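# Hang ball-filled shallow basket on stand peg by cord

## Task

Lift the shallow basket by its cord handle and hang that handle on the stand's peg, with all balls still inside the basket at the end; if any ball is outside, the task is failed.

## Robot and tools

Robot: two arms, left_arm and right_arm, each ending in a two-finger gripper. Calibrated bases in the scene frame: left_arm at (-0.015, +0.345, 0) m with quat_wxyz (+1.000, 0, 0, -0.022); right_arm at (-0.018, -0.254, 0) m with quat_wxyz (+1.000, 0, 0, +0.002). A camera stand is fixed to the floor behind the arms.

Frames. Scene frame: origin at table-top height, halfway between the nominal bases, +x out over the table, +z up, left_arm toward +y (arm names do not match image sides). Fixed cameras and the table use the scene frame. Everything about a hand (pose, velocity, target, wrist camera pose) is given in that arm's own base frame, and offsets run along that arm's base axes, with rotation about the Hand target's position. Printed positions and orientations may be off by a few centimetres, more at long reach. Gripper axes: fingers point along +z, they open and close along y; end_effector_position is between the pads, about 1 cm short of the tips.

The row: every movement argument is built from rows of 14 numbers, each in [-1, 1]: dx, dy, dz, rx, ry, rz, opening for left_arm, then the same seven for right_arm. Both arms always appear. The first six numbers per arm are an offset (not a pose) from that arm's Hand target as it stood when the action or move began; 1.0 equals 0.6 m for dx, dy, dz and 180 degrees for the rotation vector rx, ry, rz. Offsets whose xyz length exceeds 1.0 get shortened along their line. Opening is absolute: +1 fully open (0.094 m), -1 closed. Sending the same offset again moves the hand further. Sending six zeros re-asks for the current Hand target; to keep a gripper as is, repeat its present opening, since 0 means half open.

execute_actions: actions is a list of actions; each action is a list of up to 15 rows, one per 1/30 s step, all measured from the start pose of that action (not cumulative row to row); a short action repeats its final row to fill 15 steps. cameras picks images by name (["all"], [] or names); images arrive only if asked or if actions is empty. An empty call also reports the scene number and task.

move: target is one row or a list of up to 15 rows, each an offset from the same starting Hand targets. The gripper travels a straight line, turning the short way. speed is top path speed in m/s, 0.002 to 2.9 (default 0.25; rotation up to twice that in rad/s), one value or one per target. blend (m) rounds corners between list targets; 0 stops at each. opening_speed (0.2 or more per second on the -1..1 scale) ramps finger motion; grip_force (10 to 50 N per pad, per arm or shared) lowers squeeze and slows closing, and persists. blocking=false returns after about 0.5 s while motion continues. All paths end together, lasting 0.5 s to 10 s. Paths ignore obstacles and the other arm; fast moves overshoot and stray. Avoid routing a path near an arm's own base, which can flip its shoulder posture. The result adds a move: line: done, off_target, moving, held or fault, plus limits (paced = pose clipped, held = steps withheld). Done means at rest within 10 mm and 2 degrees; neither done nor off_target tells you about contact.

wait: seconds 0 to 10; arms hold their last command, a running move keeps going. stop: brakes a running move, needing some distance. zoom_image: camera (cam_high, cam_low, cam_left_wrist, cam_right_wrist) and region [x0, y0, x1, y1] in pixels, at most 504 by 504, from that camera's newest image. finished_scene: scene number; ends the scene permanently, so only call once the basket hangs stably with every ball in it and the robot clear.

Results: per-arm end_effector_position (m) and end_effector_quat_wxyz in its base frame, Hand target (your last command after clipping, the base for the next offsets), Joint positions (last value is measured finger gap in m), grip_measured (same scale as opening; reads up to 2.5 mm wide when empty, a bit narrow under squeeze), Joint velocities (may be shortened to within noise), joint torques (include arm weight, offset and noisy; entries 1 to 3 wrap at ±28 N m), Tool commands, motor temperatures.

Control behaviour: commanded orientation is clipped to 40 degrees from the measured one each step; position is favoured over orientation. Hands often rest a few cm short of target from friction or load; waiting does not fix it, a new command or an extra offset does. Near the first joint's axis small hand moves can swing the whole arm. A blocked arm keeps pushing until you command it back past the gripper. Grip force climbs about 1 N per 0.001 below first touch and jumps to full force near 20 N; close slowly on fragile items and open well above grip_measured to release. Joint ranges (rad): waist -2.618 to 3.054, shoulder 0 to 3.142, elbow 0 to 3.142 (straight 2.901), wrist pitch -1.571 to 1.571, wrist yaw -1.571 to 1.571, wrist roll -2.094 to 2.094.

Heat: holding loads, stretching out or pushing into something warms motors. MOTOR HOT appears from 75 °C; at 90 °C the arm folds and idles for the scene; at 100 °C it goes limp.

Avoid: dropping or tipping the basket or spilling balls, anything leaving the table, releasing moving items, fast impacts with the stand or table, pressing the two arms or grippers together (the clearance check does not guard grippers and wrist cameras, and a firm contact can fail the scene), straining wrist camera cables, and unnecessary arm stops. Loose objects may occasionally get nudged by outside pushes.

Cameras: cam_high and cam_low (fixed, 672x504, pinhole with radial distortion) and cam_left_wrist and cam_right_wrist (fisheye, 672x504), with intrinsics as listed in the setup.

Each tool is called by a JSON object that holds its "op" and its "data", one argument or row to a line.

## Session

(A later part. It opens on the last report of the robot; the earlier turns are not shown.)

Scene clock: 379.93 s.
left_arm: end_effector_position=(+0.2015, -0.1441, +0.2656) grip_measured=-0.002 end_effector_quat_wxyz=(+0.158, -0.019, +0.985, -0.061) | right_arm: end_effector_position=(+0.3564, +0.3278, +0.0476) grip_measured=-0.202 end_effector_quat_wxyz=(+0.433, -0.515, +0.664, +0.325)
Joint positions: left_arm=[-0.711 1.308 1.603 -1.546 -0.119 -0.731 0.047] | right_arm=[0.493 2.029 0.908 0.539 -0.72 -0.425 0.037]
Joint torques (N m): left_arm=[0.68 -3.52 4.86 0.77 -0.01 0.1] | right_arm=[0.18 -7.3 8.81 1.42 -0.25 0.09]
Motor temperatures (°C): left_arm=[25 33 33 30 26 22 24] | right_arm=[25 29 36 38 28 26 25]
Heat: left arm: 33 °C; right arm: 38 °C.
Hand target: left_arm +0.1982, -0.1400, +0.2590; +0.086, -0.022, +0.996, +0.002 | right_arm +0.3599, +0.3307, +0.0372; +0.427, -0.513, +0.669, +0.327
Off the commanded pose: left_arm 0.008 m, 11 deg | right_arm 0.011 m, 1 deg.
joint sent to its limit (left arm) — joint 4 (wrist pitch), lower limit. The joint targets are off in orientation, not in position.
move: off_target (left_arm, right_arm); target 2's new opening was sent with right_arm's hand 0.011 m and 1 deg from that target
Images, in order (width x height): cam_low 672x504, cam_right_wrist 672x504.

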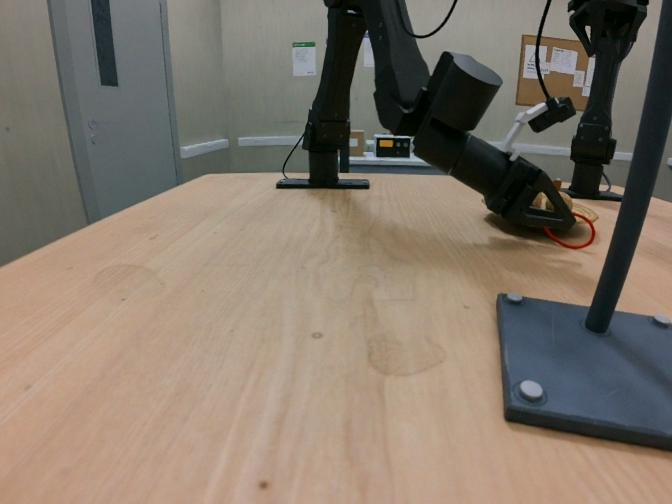

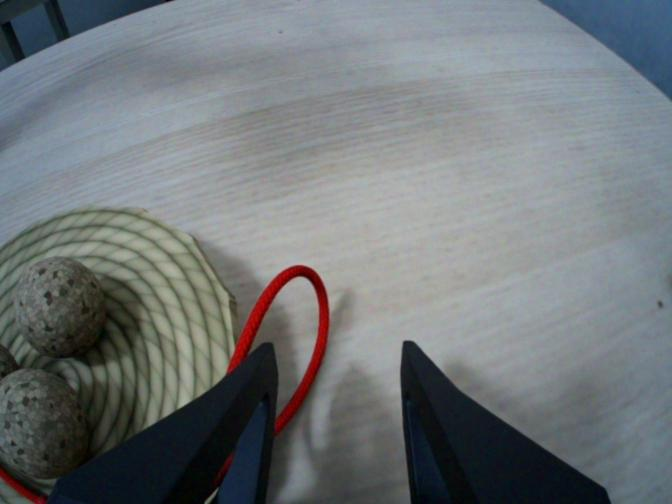

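{"op": "move", "data": {
  "target": [
    [0,0,0,0,0,0,0,-0.006,0.047,-0.035,0,0,0,-0.2],
    [0,0,0,0,0,0,0,-0.006,0.047,-0.035,0,0,0,-0.75]
  ],
  "cameras": ["cam_low","cam_right_wrist"],
  "speed": 0.08,
  "opening_speed": 0.8
}}

{"op": "zoom_image", "data": {
  "camera": "cam_low",
  "region": [420, 150, 620, 290]
}}

Scene clock: 384.77 s.
left_arm: end_effector_position=(+0.2015, -0.1441, +0.2656) grip_measured=-0.002 end_effector_quat_wxyz=(+0.158, -0.019, +0.985, -0.061) | right_arm: end_effector_position=(+0.3534, +0.3551, +0.0259) grip_measured=-0.748 end_effector_quat_wxyz=(+0.432, -0.514, +0.666, +0.326)
Joint positions: left_arm=[-0.711 1.308 1.603 -1.546 -0.119 -0.731 0.047] | right_arm=[0.563 2.13 0.943 0.632 -0.661 -0.374 0.012]
Joint torques (N m): left_arm=[0.68 -3.54 4.85 0.76 -0.02 0.1] | right_arm=[0.28 -8.09 8.7 1.45 -0.22 0.07]
Heat: left arm: 33 °C; right arm: 38 °C.
Hand target: left_arm +0.1982, -0.1400, +0.2590; +0.086, -0.022, +0.996, +0.002 | right_arm +0.3563, +0.3588, +0.0162; +0.427, -0.513, +0.669, +0.327
Off the commanded pose: left_arm 0.008 m, 11 deg | right_arm 0.011 m, 1 deg.
joint sent to its limit (left arm) — joint 4 (wrist pitch), lower limit. The joint targets are off in orientation, not in position.
move: off_target (left_arm, right_arm); target 2's new opening was sent with right_arm's hand 0.011 m and 1 deg from that target
Images, in order (width x height): cam_low 672x504, cam_right_wrist 672x504.

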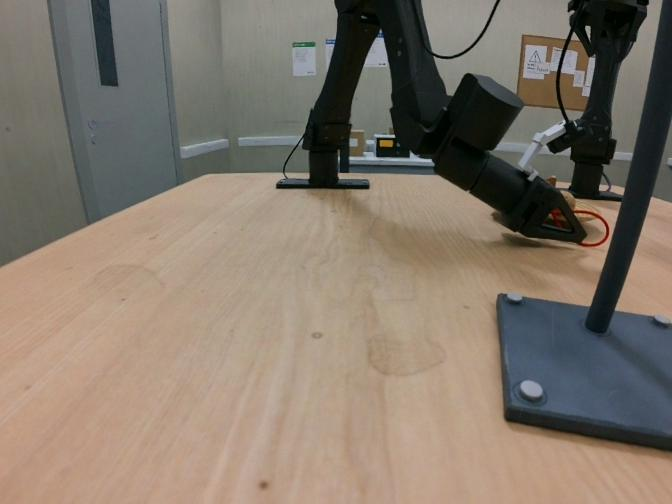

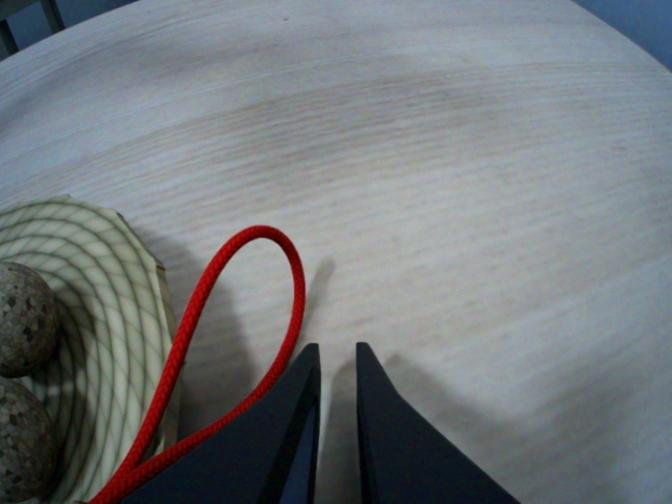

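Scaled by 2.520 from the camera's 672x504 image, which has a finer 960x720 frame.

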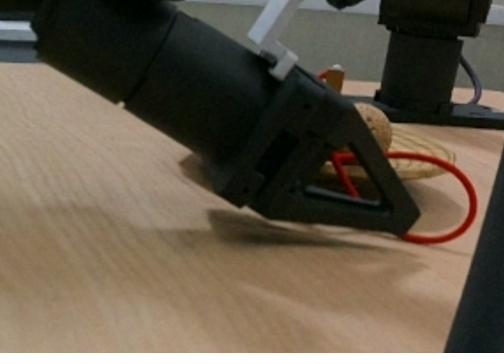

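{"op": "move", "data": {
  "target": [
    [0,0,0,0,0,0,0,0.0,-0.04,0.07,0,0,0,0],
    [0,0,0,0,0,0,0,-0.007,0.042,0.06,0,0,0,0],
    [0,0,0,0,0,0,0,-0.007,0.042,0.008,0,0,0,0]
  ],
  "cameras": ["cam_low","cam_right_wrist"],
  "speed": 0.08,
  "opening_speed": 0.8
}}

{"op": "zoom_image", "data": {
  "camera": "cam_low",
  "region": [420, 150, 620, 290]
}}

Scene clock: 394.33 s.
left_arm: end_effector_position=(+0.2015, -0.1441, +0.2656) grip_measured=-0.002 end_effector_quat_wxyz=(+0.158, -0.019, +0.985, -0.061) | right_arm: end_effector_position=(+0.3530, +0.3826, +0.0351) grip_measured=-0.002 end_effector_quat_wxyz=(+0.437, -0.514, +0.663, +0.326)
Joint positions: left_arm=[-0.711 1.308 1.603 -1.546 -0.119 -0.731 0.047] | right_arm=[0.624 2.144 1.006 0.619 -0.609 -0.334 0.047]
Joint torques (N m): left_arm=[0.65 -3.52 4.86 0.77 -0.02 0.09] | right_arm=[0.28 -8.65 7.5 1.5 -0.2 0.08]
Heat: left arm: 33 °C; right arm: 39 °C.
Hand target: left_arm +0.1982, -0.1400, +0.2590; +0.086, -0.022, +0.996, +0.002 | right_arm +0.3520, +0.3841, +0.0211; +0.427, -0.514, +0.669, +0.327
Off the commanded pose: left_arm 0.008 m, 11 deg | right_arm 0.014 m, 1 deg.
joint sent to its limit (left arm) — joint 4 (wrist pitch), lower limit. The joint targets are off in orientation, not in position.
move: off_target (left_arm, right_arm)
Images, in order (width x height): cam_low 672x504, cam_right_wrist 672x504.

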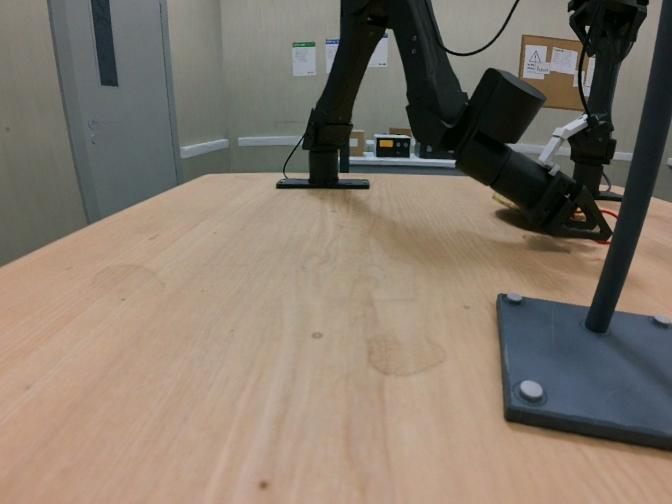

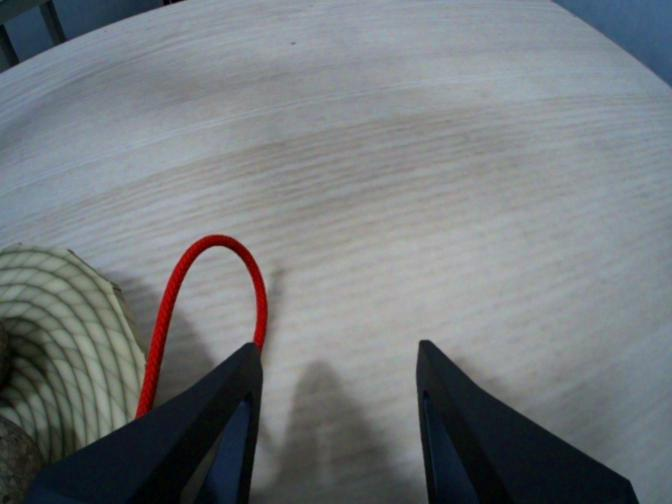

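Scaled by 2.520 from the camera's 672x504 image, which has a finer 960x720 frame.

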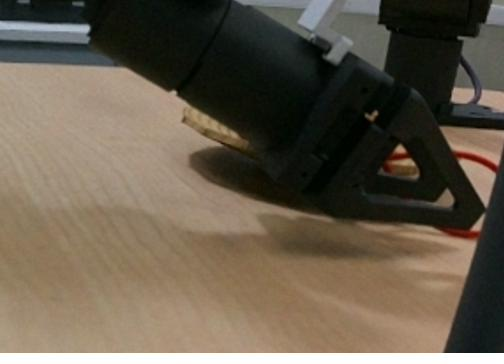

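{"op": "move", "data": {
  "target": [
    [0,0,0,0,0,0,0,0.0,-0.04,0.1,0,0,0,0],
    [0,0,0,0,0,0,0,0,-0.4,0.15,0,0,0,0]
  ],
  "cameras": ["all"],
  "speed": 0.2,
  "blend": 0.03
}}

{"op": "zoom_image", "data": {
  "camera": "cam_low",
  "region": [440, 140, 640, 280]
}}

{"op": "zoom_image", "data": {
  "camera": "cam_high",
  "region": [200, 190, 400, 340]
}}

Scene clock: 399.70 s.
left_arm: end_effector_position=(+0.2015, -0.1441, +0.2656) grip_measured=-0.002 end_effector_quat_wxyz=(+0.158, -0.019, +0.985, -0.061) | right_arm: end_effector_position=(+0.3494, +0.1405, +0.1004) grip_measured=-0.002 end_effector_quat_wxyz=(+0.418, -0.508, +0.682, +0.321)
Joint positions: left_arm=[-0.711 1.308 1.603 -1.546 -0.119 -0.731 0.047] | right_arm=[-0.052 1.737 0.936 -0.35 -1.062 -1.083 0.047]
Joint torques (N m): left_arm=[0.66 -3.54 4.85 0.77 -0.02 0.09] | right_arm=[0.29 -8.44 10.02 0.57 -0.83 -0.08]
Heat: left arm: 33 °C; right arm: 39 °C.
Hand target: left_arm +0.1982, -0.1400, +0.2590; +0.086, -0.022, +0.996, +0.002 | right_arm +0.3520, +0.1441, +0.1111; +0.427, -0.514, +0.669, +0.327
Off the commanded pose: left_arm 0.008 m, 11 deg | right_arm 0.012 m, 2 deg.
joint sent to its limit (left arm) — joint 4 (wrist pitch), lower limit. The joint targets are off in orientation, not in position.
move: off_target (left_arm, right_arm)

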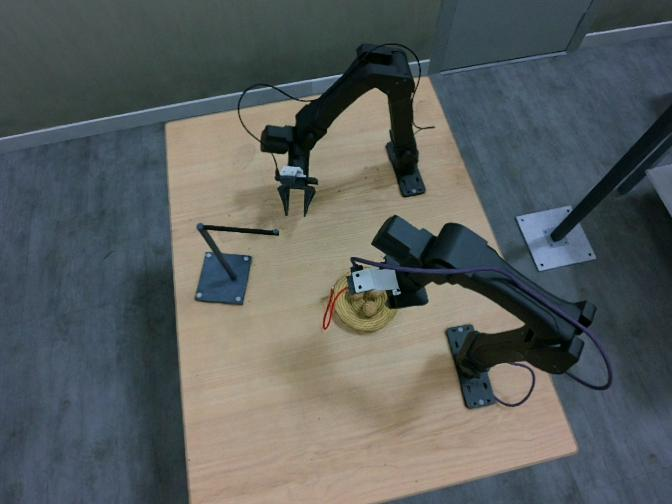

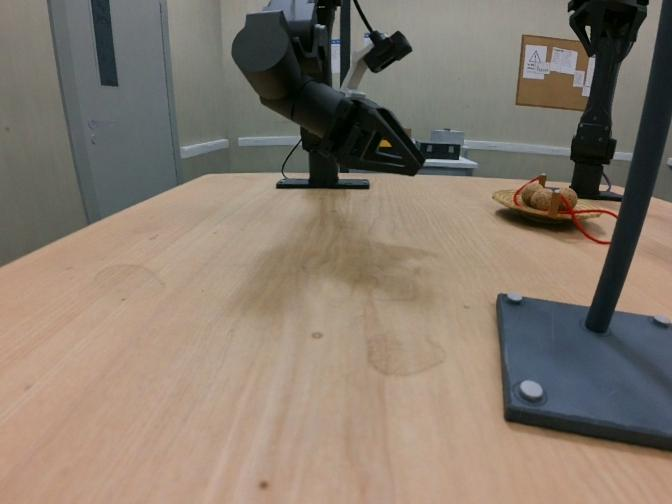

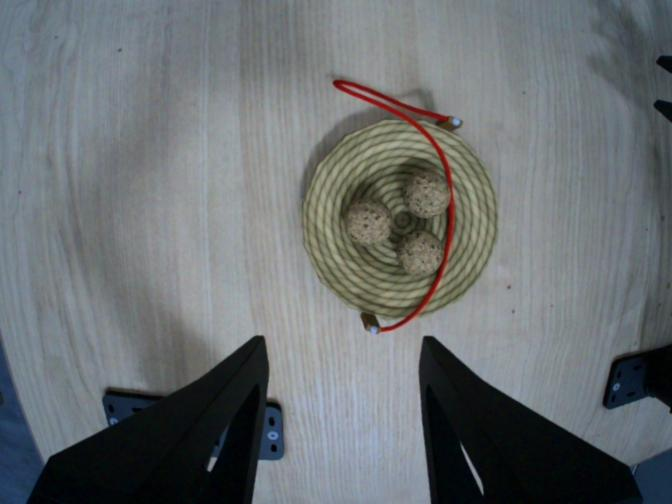

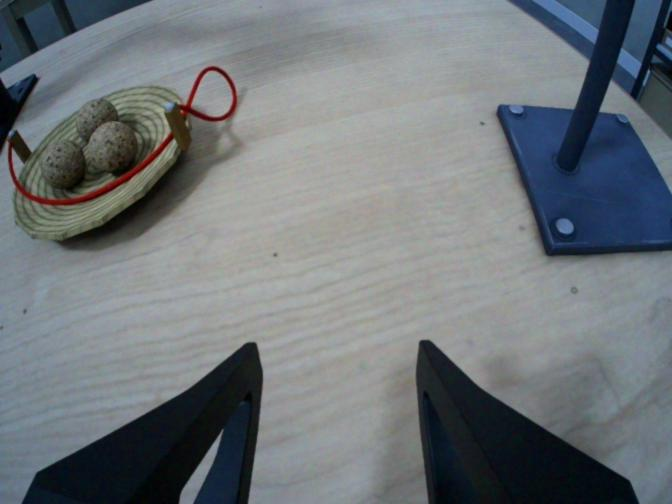

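Scaled by 2.520 from the camera's 672x504 image, which has a finer 960x720 frame.

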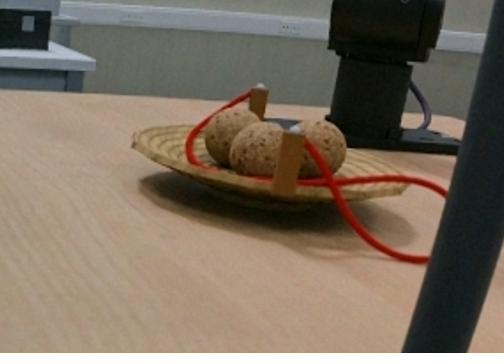

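Scaled by 2.520 from the camera's 672x504 image, which has a finer 960x720 frame.

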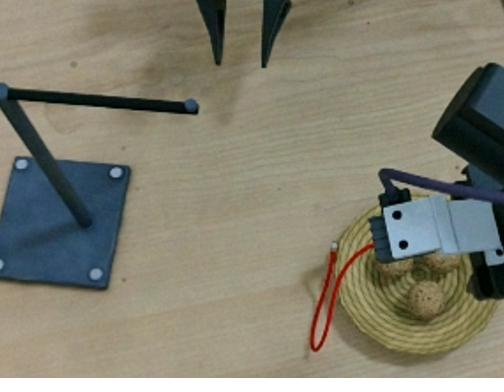

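{"op": "move", "data": {
  "target": [0.228,-0.075,-0.232,-0.1044,-0.0793,-0.6066,0,-0.1,-0.2,0.15,0,0,0,0],
  "cameras": ["cam_low","cam_left_wrist","cam_high"],
  "speed": 0.3
}}

{"op": "zoom_image", "data": {
  "camera": "cam_high",
  "region": [260, 230, 440, 365]
}}

Scene clock: 416.30 s.
left_arm: end_effector_position=(+0.3341, -0.1838, +0.1204) grip_measured=-0.002 end_effector_quat_wxyz=(+0.154, +0.785, +0.568, -0.194) | right_arm: end_effector_position=(+0.2895, +0.0259, +0.1946) grip_measured=-0.002 end_effector_quat_wxyz=(+0.423, -0.507, +0.680, +0.319)
Joint positions: left_arm=[-0.277 1.958 1.661 -1.273 0.5 1.611 0.047] | right_arm=[-0.492 1.705 1.298 -1.564 -1.074 -2.012 0.047]
Joint torques (N m): left_arm=[0.69 -9.62 8.49 -0.01 0.44 0.1] | right_arm=[-0.25 -7.62 8.87 -0.48 -0.64 -0.06]
Heat: left arm: 33 °C; right arm: 39 °C.
Hand target: left_arm +0.3351, -0.1851, +0.1199; +0.152, +0.781, +0.568, -0.210 | right_arm +0.2920, +0.0240, +0.2011; +0.427, -0.513, +0.669, +0.327
Off the commanded pose: left_arm 0.002 m, 2 deg | right_arm 0.007 m, 2 deg.
joint sent to its limit (right arm) — joint 4 (wrist pitch), lower limit. The joint targets still meet the commanded pose.
move: done
Images, in order (width x height): cam_high 672x504, cam_low 672x504, cam_left_wrist 672x504.

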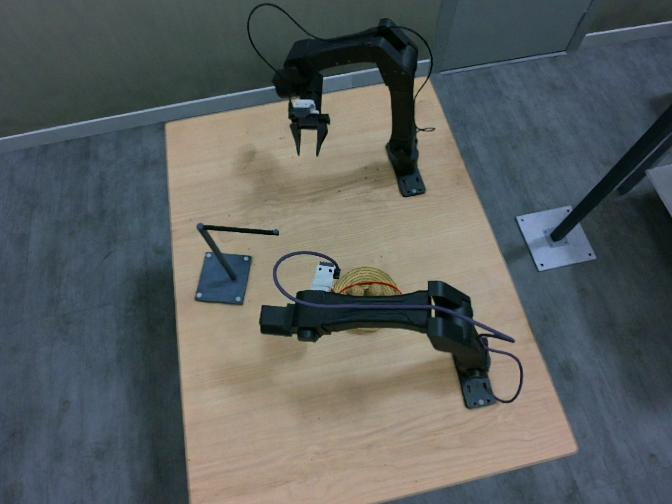

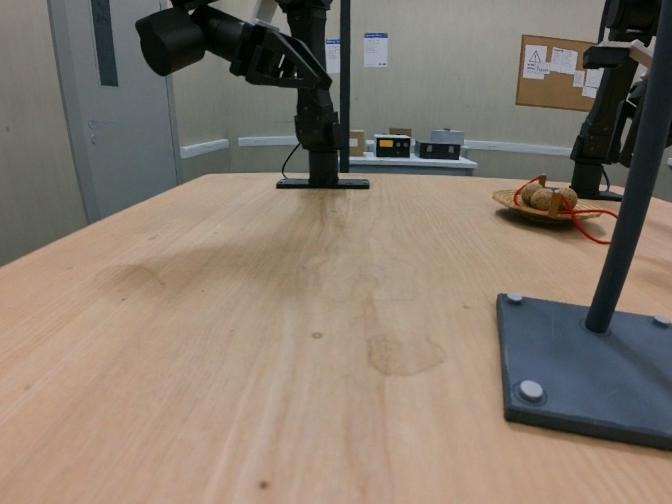

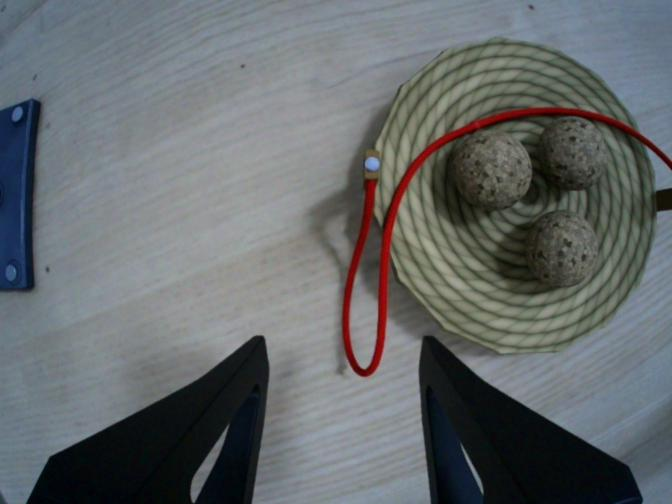

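Scaled by 2.800 from the camera's 672x504 image, which has a finer 960x720 frame.

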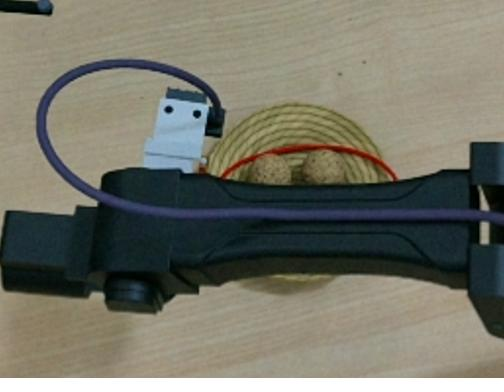

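{"op": "move", "data": {
  "target": [
    [-0.01,0.032,-0.1,0,0,0,-0.2,0,0,0,0,0,0,0],
    [-0.01,0.032,-0.15,0,0,0,-0.2,0,0,0,0,0,0,0]
  ],
  "cameras": ["cam_low","cam_left_wrist"],
  "speed": 0.12,
  "blend": [0.01,0]
}}

{"op": "zoom_image", "data": {
  "camera": "cam_low",
  "region": [500, 140, 672, 270]
}}

Scene clock: 424.47 s.
left_arm: end_effector_position=(+0.3320, -0.1653, +0.0388) grip_measured=-0.198 end_effector_quat_wxyz=(+0.153, +0.784, +0.569, -0.197) | right_arm: end_effector_position=(+0.2895, +0.0259, +0.1946) grip_measured=-0.002 end_effector_quat_wxyz=(+0.423, -0.507, +0.680, +0.319)
Joint positions: left_arm=[-0.228 2.011 1.404 -0.994 0.503 1.666 0.038] | right_arm=[-0.492 1.705 1.298 -1.564 -1.074 -2.012 0.047]
Joint torques (N m): left_arm=[0.51 -10.22 5.07 0.33 0.4 0.1] | right_arm=[-0.28 -7.62 8.88 -0.48 -0.65 -0.05]
Heat: left arm: 34 °C; right arm: 38 °C.
Hand target: left_arm +0.3292, -0.1658, +0.0299; +0.152, +0.781, +0.568, -0.210 | right_arm +0.2920, +0.0240, +0.2011; +0.427, -0.513, +0.669, +0.327
Off the commanded pose: left_arm 0.009 m, 2 deg | right_arm 0.007 m, 2 deg.
joint sent to its limit (right arm) — joint 4 (wrist pitch), lower limit. The joint targets still meet the commanded pose.
move: done
Images, in order (width x height): cam_low 672x504, cam_left_wrist 672x504.

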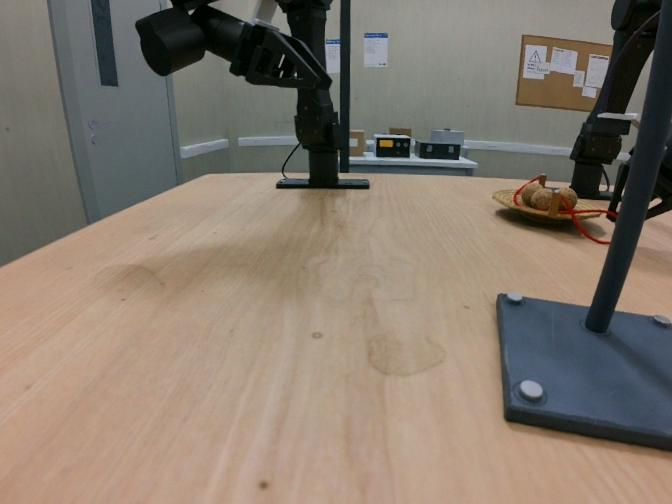

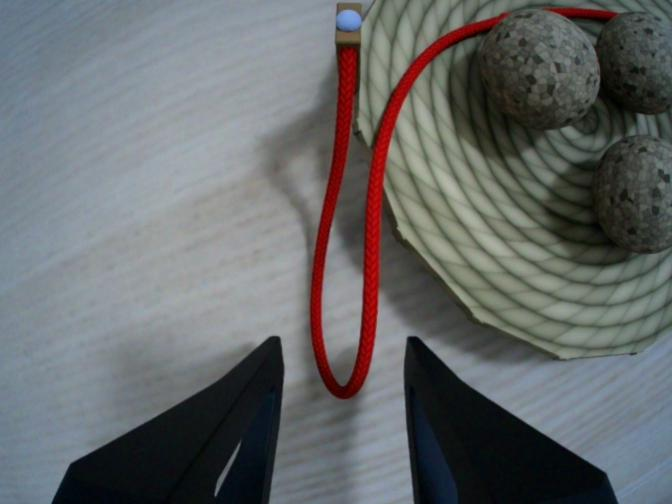

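Scaled by 2.930 from the camera's 672x504 image, which has a finer 960x720 frame.

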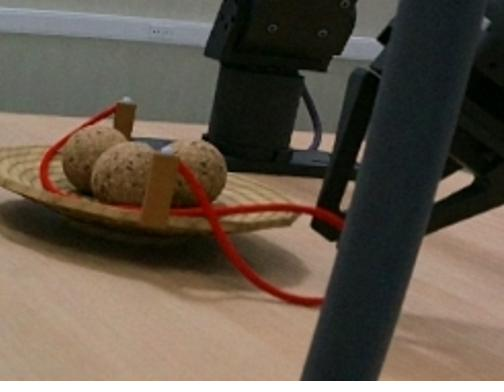

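{"op": "move", "data": {
  "target": [
    [-0.018,-0.018,0,0,0,0,-0.5,0,0,0,0,0,0,0],
    [-0.018,-0.018,-0.015,0,0,0,-0.5,0,0,0,0,0,0,0],
    [-0.018,-0.018,-0.015,0,0,0,-1,0,0,0,0,0,0,0]
  ],
  "cameras": ["cam_low","cam_left_wrist"],
  "speed": 0.08,
  "opening_speed": 0.8
}}

{"op": "zoom_image", "data": {
  "camera": "cam_low",
  "region": [500, 140, 672, 270]
}}

Scene clock: 432.47 s.
left_arm: end_effector_position=(+0.3233, -0.1727, +0.0244) grip_measured=-0.947 end_effector_quat_wxyz=(+0.150, +0.784, +0.568, -0.199) | right_arm: end_effector_position=(+0.2895, +0.0259, +0.1946) grip_measured=-0.002 end_effector_quat_wxyz=(+0.423, -0.507, +0.680, +0.319)
Joint positions: left_arm=[-0.254 2.011 1.342 -0.926 0.503 1.639 0.003] | right_arm=[-0.492 1.705 1.298 -1.564 -1.074 -2.012 0.047]
Joint torques (N m): left_arm=[-0.51 -11.7 4.71 0.33 0.41 -0.06] | right_arm=[-0.27 -7.62 8.87 -0.48 -0.66 -0.06]
Heat: left arm: 34 °C; right arm: 38 °C.
Hand target: left_arm +0.3183, -0.1766, +0.0209; +0.152, +0.781, +0.568, -0.210 | right_arm +0.2920, +0.0240, +0.2011; +0.427, -0.513, +0.669, +0.327
Off the commanded pose: left_arm 0.007 m, 1 deg | right_arm 0.007 m, 2 deg.
joint sent to its limit (right arm) — joint 4 (wrist pitch), lower limit. The joint targets still meet the commanded pose.
move: done
Images, in order (width x height): cam_low 672x504, cam_left_wrist 672x504.

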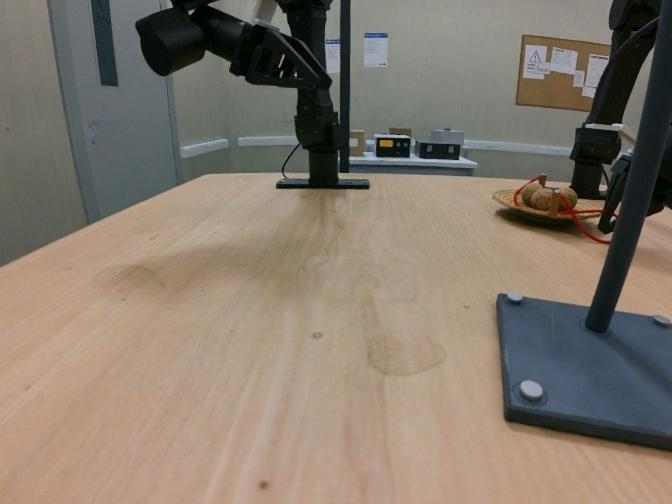

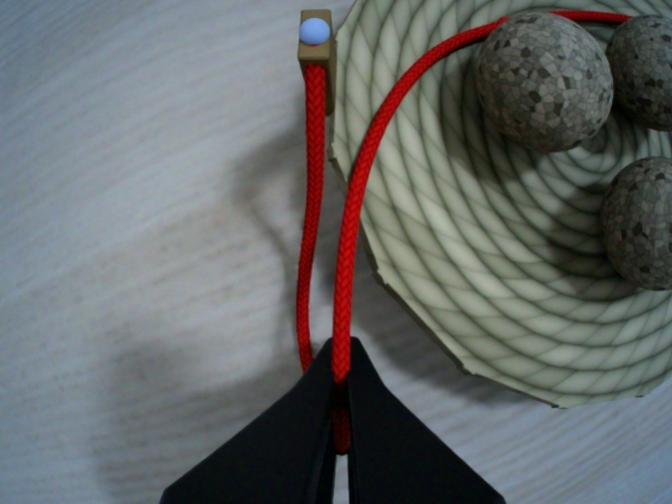

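Scaled by 2.930 from the camera's 672x504 image, which has a finer 960x720 frame.

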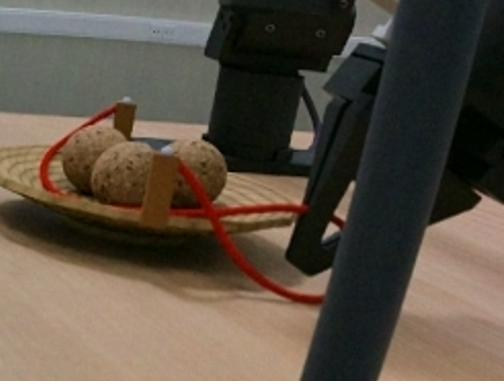

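{"op": "move", "data": {
  "target": [
    [-0.033,-0.025,0.167,0,0,0,-1,0,0,0,0,0,0,0],
    [-0.122,-0.122,0.242,0,0,0,-1,0,0,0,0,0,0,0],
    [-0.18,-0.255,0.183,0,0,0,-1,0,0,0,0,0,0,0],
    [-0.188,-0.322,0.1,0,0,0,-1,0,0,0,0,0,0,0]
  ],
  "cameras": ["cam_low","cam_left_wrist","cam_high"],
  "speed": 0.1,
  "blend": [0.02,0.02,0.02,0]
}}

{"op": "zoom_image", "data": {
  "camera": "cam_low",
  "region": [440, 120, 640, 270]
}}

Scene clock: 444.43 s.
left_arm: end_effector_position=(+0.2088, -0.3699, +0.0936) grip_measured=-0.948 end_effector_quat_wxyz=(+0.164, +0.782, +0.565, -0.207) | right_arm: end_effector_position=(+0.2895, +0.0259, +0.1946) grip_measured=-0.002 end_effector_quat_wxyz=(+0.423, -0.507, +0.680, +0.319)
Joint positions: left_arm=[-0.88 1.869 1.406 -0.783 0.433 0.938 0.002] | right_arm=[-0.492 1.705 1.298 -1.564 -1.074 -2.012 0.047]
Joint torques (N m): left_arm=[-0.55 -9.68 5.67 1.06 0.22 -0.07] | right_arm=[-0.27 -7.61 8.88 -0.48 -0.64 -0.06]
Heat: left arm: 35 °C; right arm: 37 °C.
Hand target: left_arm +0.2055, -0.3698, +0.0810; +0.152, +0.781, +0.568, -0.210 | right_arm +0.2920, +0.0240, +0.2011; +0.427, -0.513, +0.669, +0.327
Off the commanded pose: left_arm 0.013 m, 1 deg | right_arm 0.007 m, 2 deg.
joint sent to its limit (right arm) — joint 4 (wrist pitch), lower limit. The joint targets still meet the commanded pose.
move: off_target (left_arm)
Images, in order (width x height): cam_high 672x504, cam_low 672x504, cam_left_wrist 672x504.

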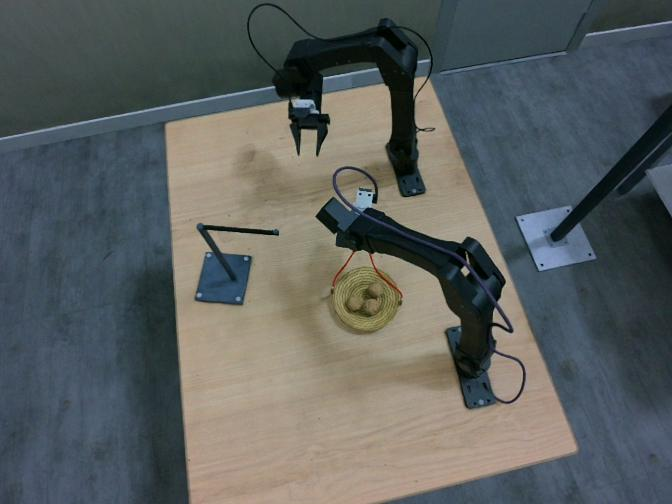

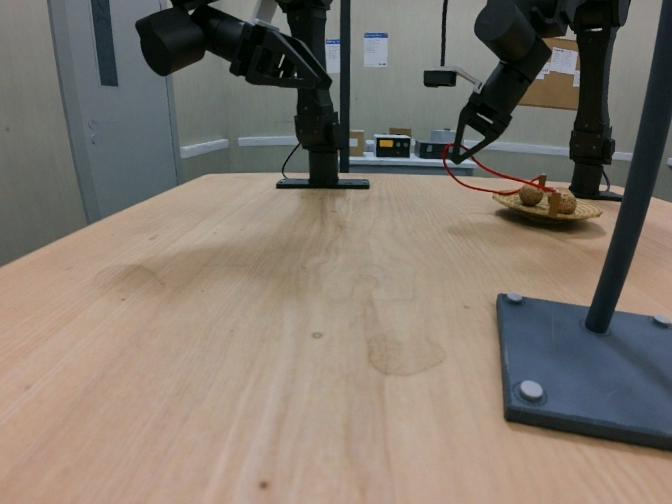

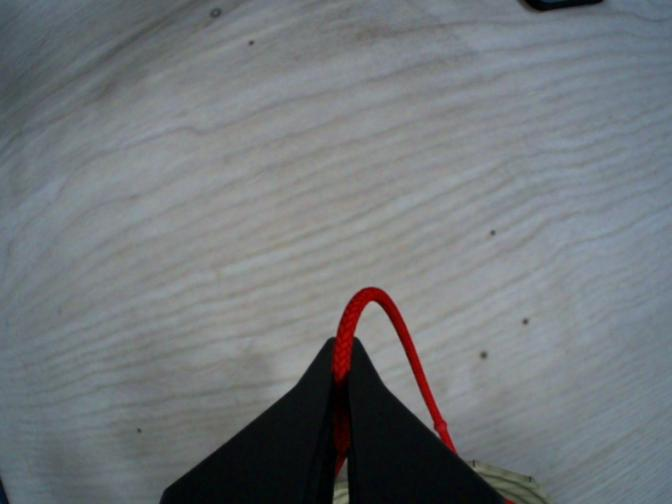

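Scaled by 2.520 from the camera's 672x504 image, which has a finer 960x720 frame.

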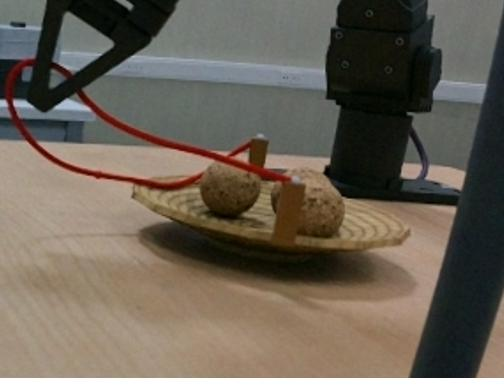

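{"op": "move", "data": {
  "target": [
    [0,0,-0.05,0,0,0,-1,0,0,0,0,0,0,0],
    [0,0,-0.05,0,0,0,-0.4,0,0,0,0,0,0,0],
    [0.02,0.06,0.12,0,0,0,-0.4,0,0,0,0,0,0,0]
  ],
  "cameras": ["cam_low","cam_left_wrist","cam_high"],
  "speed": 0.12,
  "opening_speed": 0.6
}}

{"op": "zoom_image", "data": {
  "camera": "cam_low",
  "region": [440, 120, 640, 270]
}}

{"op": "zoom_image", "data": {
  "camera": "cam_high",
  "region": [290, 210, 440, 350]
}}

Scene clock: 450.60 s.
left_arm: end_effector_position=(+0.2184, -0.3330, +0.1356) grip_measured=-0.402 end_effector_quat_wxyz=(+0.138, +0.781, +0.575, -0.202) | right_arm: end_effector_position=(+0.2895, +0.0259, +0.1946) grip_measured=-0.002 end_effector_quat_wxyz=(+0.423, -0.507, +0.680, +0.319)
Joint positions: left_arm=[-0.799 1.818 1.53 -1.047 0.438 1.02 0.028] | right_arm=[-0.492 1.705 1.298 -1.564 -1.074 -2.012 0.047]
Joint torques (N m): left_arm=[0.55 -13.34 8.76 0.49 0.39 0.09] | right_arm=[-0.25 -7.62 8.87 -0.48 -0.66 -0.05]
Heat: left arm: 35 °C; right arm: 37 °C.
Hand target: left_arm +0.2175, -0.3338, +0.1530; +0.152, +0.781, +0.568, -0.210 | right_arm +0.2920, +0.0240, +0.2011; +0.427, -0.513, +0.669, +0.327
Off the commanded pose: left_arm 0.017 m, 2 deg | right_arm 0.007 m, 2 deg.
joint sent to its limit (right arm) — joint 4 (wrist pitch), lower limit. The joint targets still meet the commanded pose.
move: off_target (left_arm); target 2's new opening was sent with left_arm's hand 0.013 m and 1 deg from that target
Images, in order (width x height): cam_high 672x504, cam_low 672x504, cam_left_wrist 672x504.

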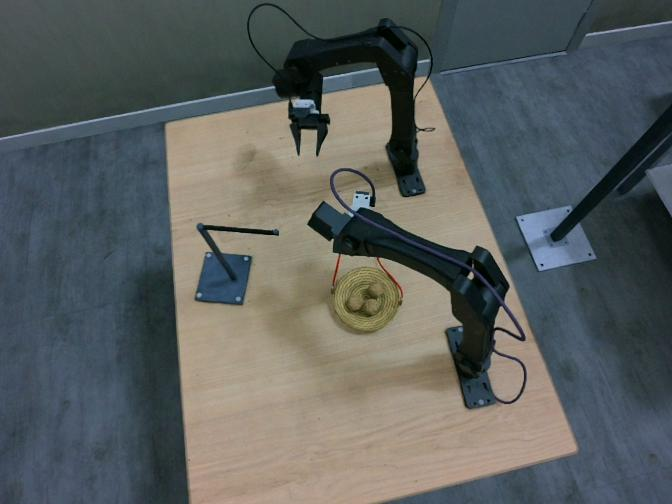

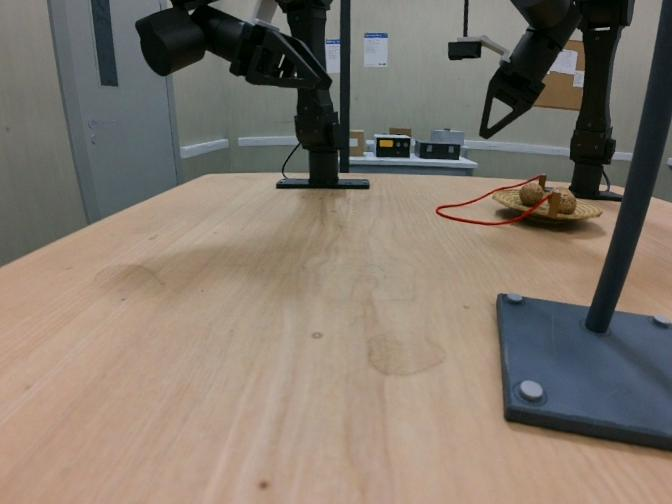

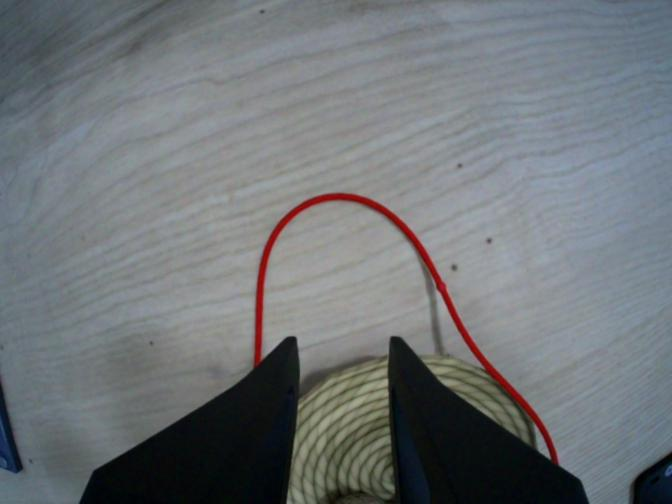

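Scaled by 2.520 from the camera's 672x504 image, which has a finer 960x720 frame.

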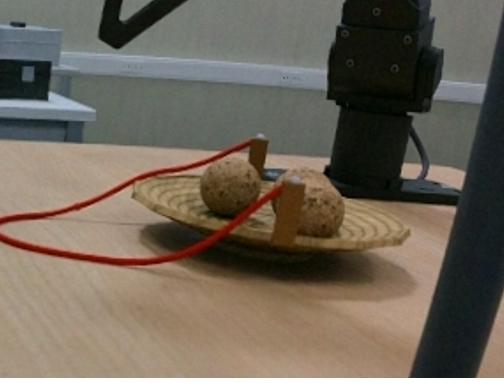

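Scaled by 3.360 from the camera's 672x504 image, which has a finer 960x720 frame.

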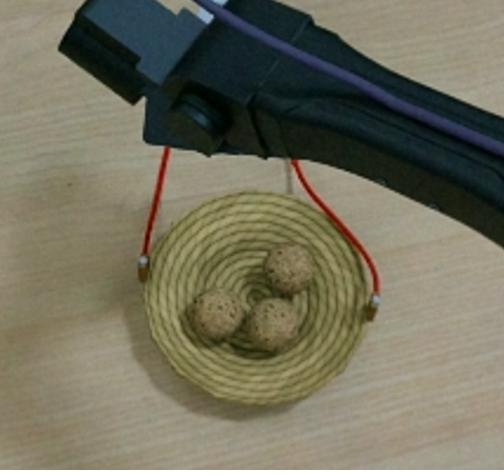

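{"op": "move", "data": {
  "target": [-0.054,-0.085,-0.05,-0.0276,-0.011,0.433,0.2,0,0,0,0,0,0,0],
  "cameras": ["cam_low","cam_left_wrist"],
  "speed": 0.3
}}

Scene clock: 463.33 s.
left_arm: end_effector_position=(+0.1832, -0.3823, +0.1233) grip_measured=+0.198 end_effector_quat_wxyz=(+0.288, +0.249, +0.920, -0.089) | right_arm: end_effector_position=(+0.2895, +0.0259, +0.1946) grip_measured=-0.002 end_effector_quat_wxyz=(+0.423, -0.507, +0.680, +0.319)
Joint positions: left_arm=[-1.29 1.723 1.298 -0.661 -0.392 -0.662 0.056] | right_arm=[-0.492 1.705 1.298 -1.564 -1.074 -2.012 0.047]
Joint torques (N m): left_arm=[-0.51 -7.9 9.44 0.95 -0.33 -0.1] | right_arm=[-0.27 -7.64 8.87 -0.47 -0.65 -0.06]
Heat: left arm: 35 °C; right arm: 37 °C.
Hand target: left_arm +0.1851, -0.3848, +0.1229; +0.290, +0.247, +0.921, -0.077 | right_arm +0.2920, +0.0240, +0.2011; +0.427, -0.513, +0.669, +0.327
Off the commanded pose: left_arm 0.003 m, 1 deg | right_arm 0.007 m, 2 deg.
joint sent to its limit (right arm) — joint 4 (wrist pitch), lower limit. The joint targets still meet the commanded pose.
move: done
Images, in order (width x height): cam_low 672x504, cam_left_wrist 672x504.

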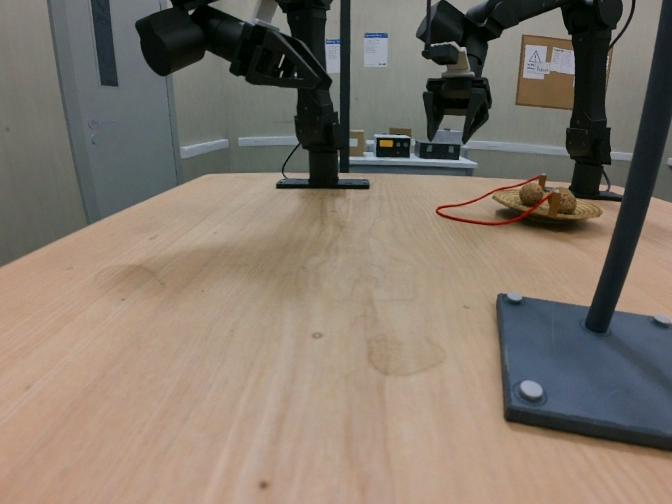

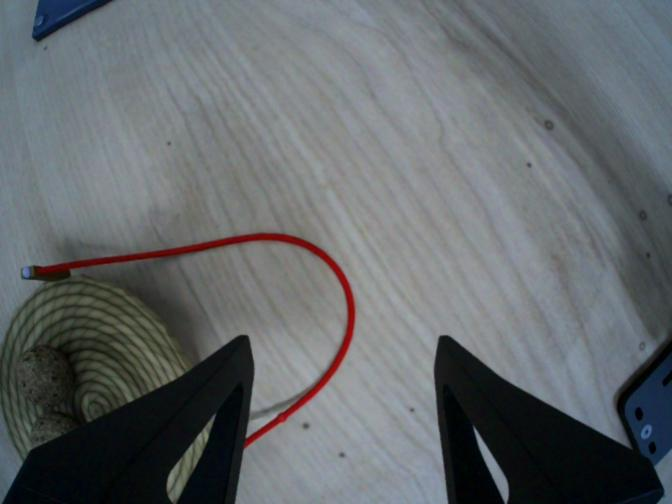

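{"op": "move", "data": {
  "target": [-0.005,-0.012,-0.13,0,0,0,0,0,0,0,0,0,0,0],
  "cameras": ["cam_low","cam_left_wrist"],
  "speed": 0.12
}}

{"op": "zoom_image", "data": {
  "camera": "cam_low",
  "region": [400, 120, 600, 260]
}}

Scene clock: 469.77 s.
left_arm: end_effector_position=(+0.1826, -0.3948, +0.0549) grip_measured=+0.002 end_effector_quat_wxyz=(+0.288, +0.248, +0.921, -0.088) | right_arm: end_effector_position=(+0.2895, +0.0259, +0.1946) grip_measured=-0.002 end_effector_quat_wxyz=(+0.423, -0.507, +0.680, +0.319)
Joint positions: left_arm=[-1.301 1.849 1.168 -0.413 -0.397 -0.677 0.047] | right_arm=[-0.492 1.705 1.298 -1.564 -1.074 -2.012 0.047]
Joint torques (N m): left_arm=[-0.79 -9.47 5.6 1.36 -0.34 -0.1] | right_arm=[-0.28 -7.62 8.87 -0.48 -0.65 -0.05]
Heat: left arm: 36 °C; right arm: 37 °C.
Hand target: left_arm +0.1820, -0.3921, +0.0449; +0.290, +0.247, +0.921, -0.078 | right_arm +0.2920, +0.0240, +0.2011; +0.427, -0.513, +0.669, +0.327
Off the commanded pose: left_arm 0.010 m, 1 deg | right_arm 0.007 m, 2 deg.
joint sent to its limit (right arm) — joint 4 (wrist pitch), lower limit. The joint targets still meet the commanded pose.
move: done
Images, in order (width x height): cam_low 672x504, cam_left_wrist 672x504.

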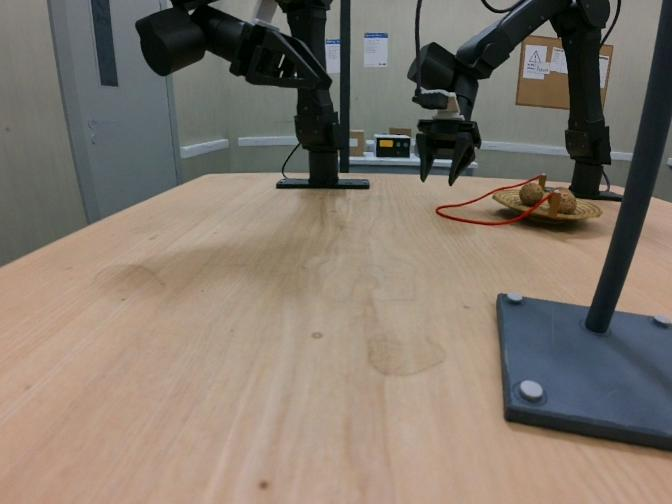

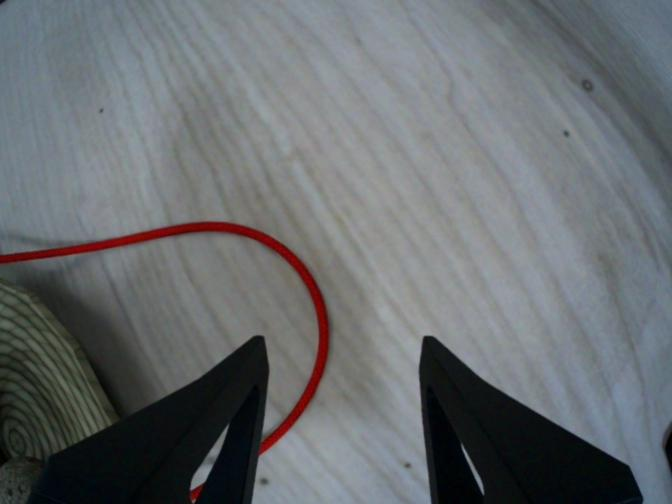

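Scaled by 2.520 from the camera's 672x504 image, which has a finer 960x720 frame.

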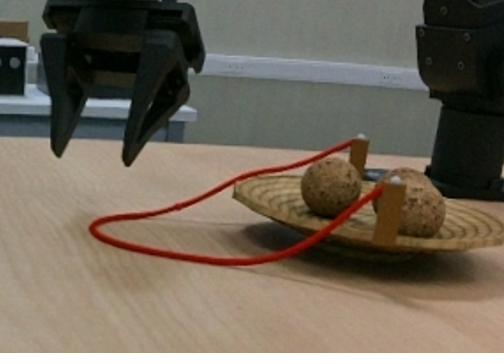

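{"op": "move", "data": {
  "target": [0.010,0.002,-0.06,0,0,0,-0.2,0,0,0,0,0,0,0],
  "cameras": ["cam_low","cam_left_wrist"],
  "speed": 0.06
}}

{"op": "zoom_image", "data": {
  "camera": "cam_low",
  "region": [400, 120, 600, 260]
}}

Scene clock: 474.90 s.
left_arm: end_effector_position=(+0.1835, -0.3978, +0.0214) grip_measured=-0.198 end_effector_quat_wxyz=(+0.290, +0.247, +0.920, -0.093) | right_arm: end_effector_position=(+0.2895, +0.0259, +0.1946) grip_measured=-0.002 end_effector_quat_wxyz=(+0.423, -0.507, +0.680, +0.319)
Joint positions: left_arm=[-1.301 1.916 1.103 -0.269 -0.397 -0.676 0.038] | right_arm=[-0.492 1.705 1.298 -1.564 -1.074 -2.012 0.047]
Joint torques (N m): left_arm=[0.91 -9.4 5.18 1.4 -0.27 0.07] | right_arm=[-0.27 -7.64 8.88 -0.48 -0.65 -0.05]
Heat: left arm: 36 °C; right arm: 37 °C.
Hand target: left_arm +0.1880, -0.3908, +0.0088; +0.290, +0.247, +0.921, -0.078 | right_arm +0.2920, +0.0240, +0.2011; +0.427, -0.513, +0.669, +0.327
Off the commanded pose: left_arm 0.015 m, 2 deg | right_arm 0.007 m, 2 deg.
joint sent to its limit (right arm) — joint 4 (wrist pitch), lower limit. The joint targets still meet the commanded pose.
move: off_target (left_arm)
Images, in order (width x height): cam_low 672x504, cam_left_wrist 672x504.

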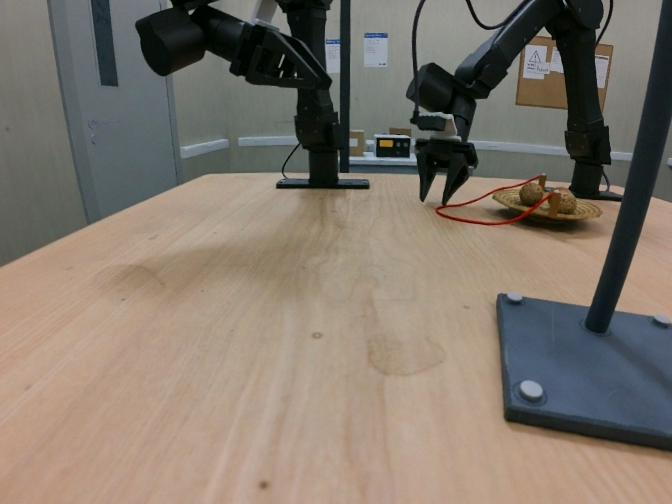

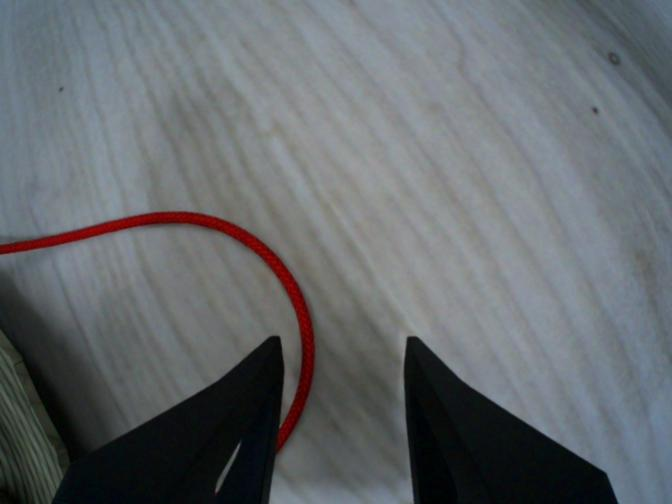

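Scaled by 2.520 from the camera's 672x504 image, which has a finer 960x720 frame.

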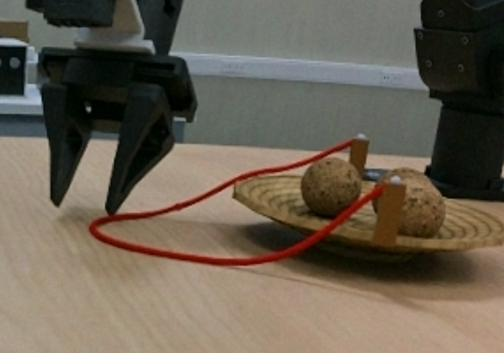

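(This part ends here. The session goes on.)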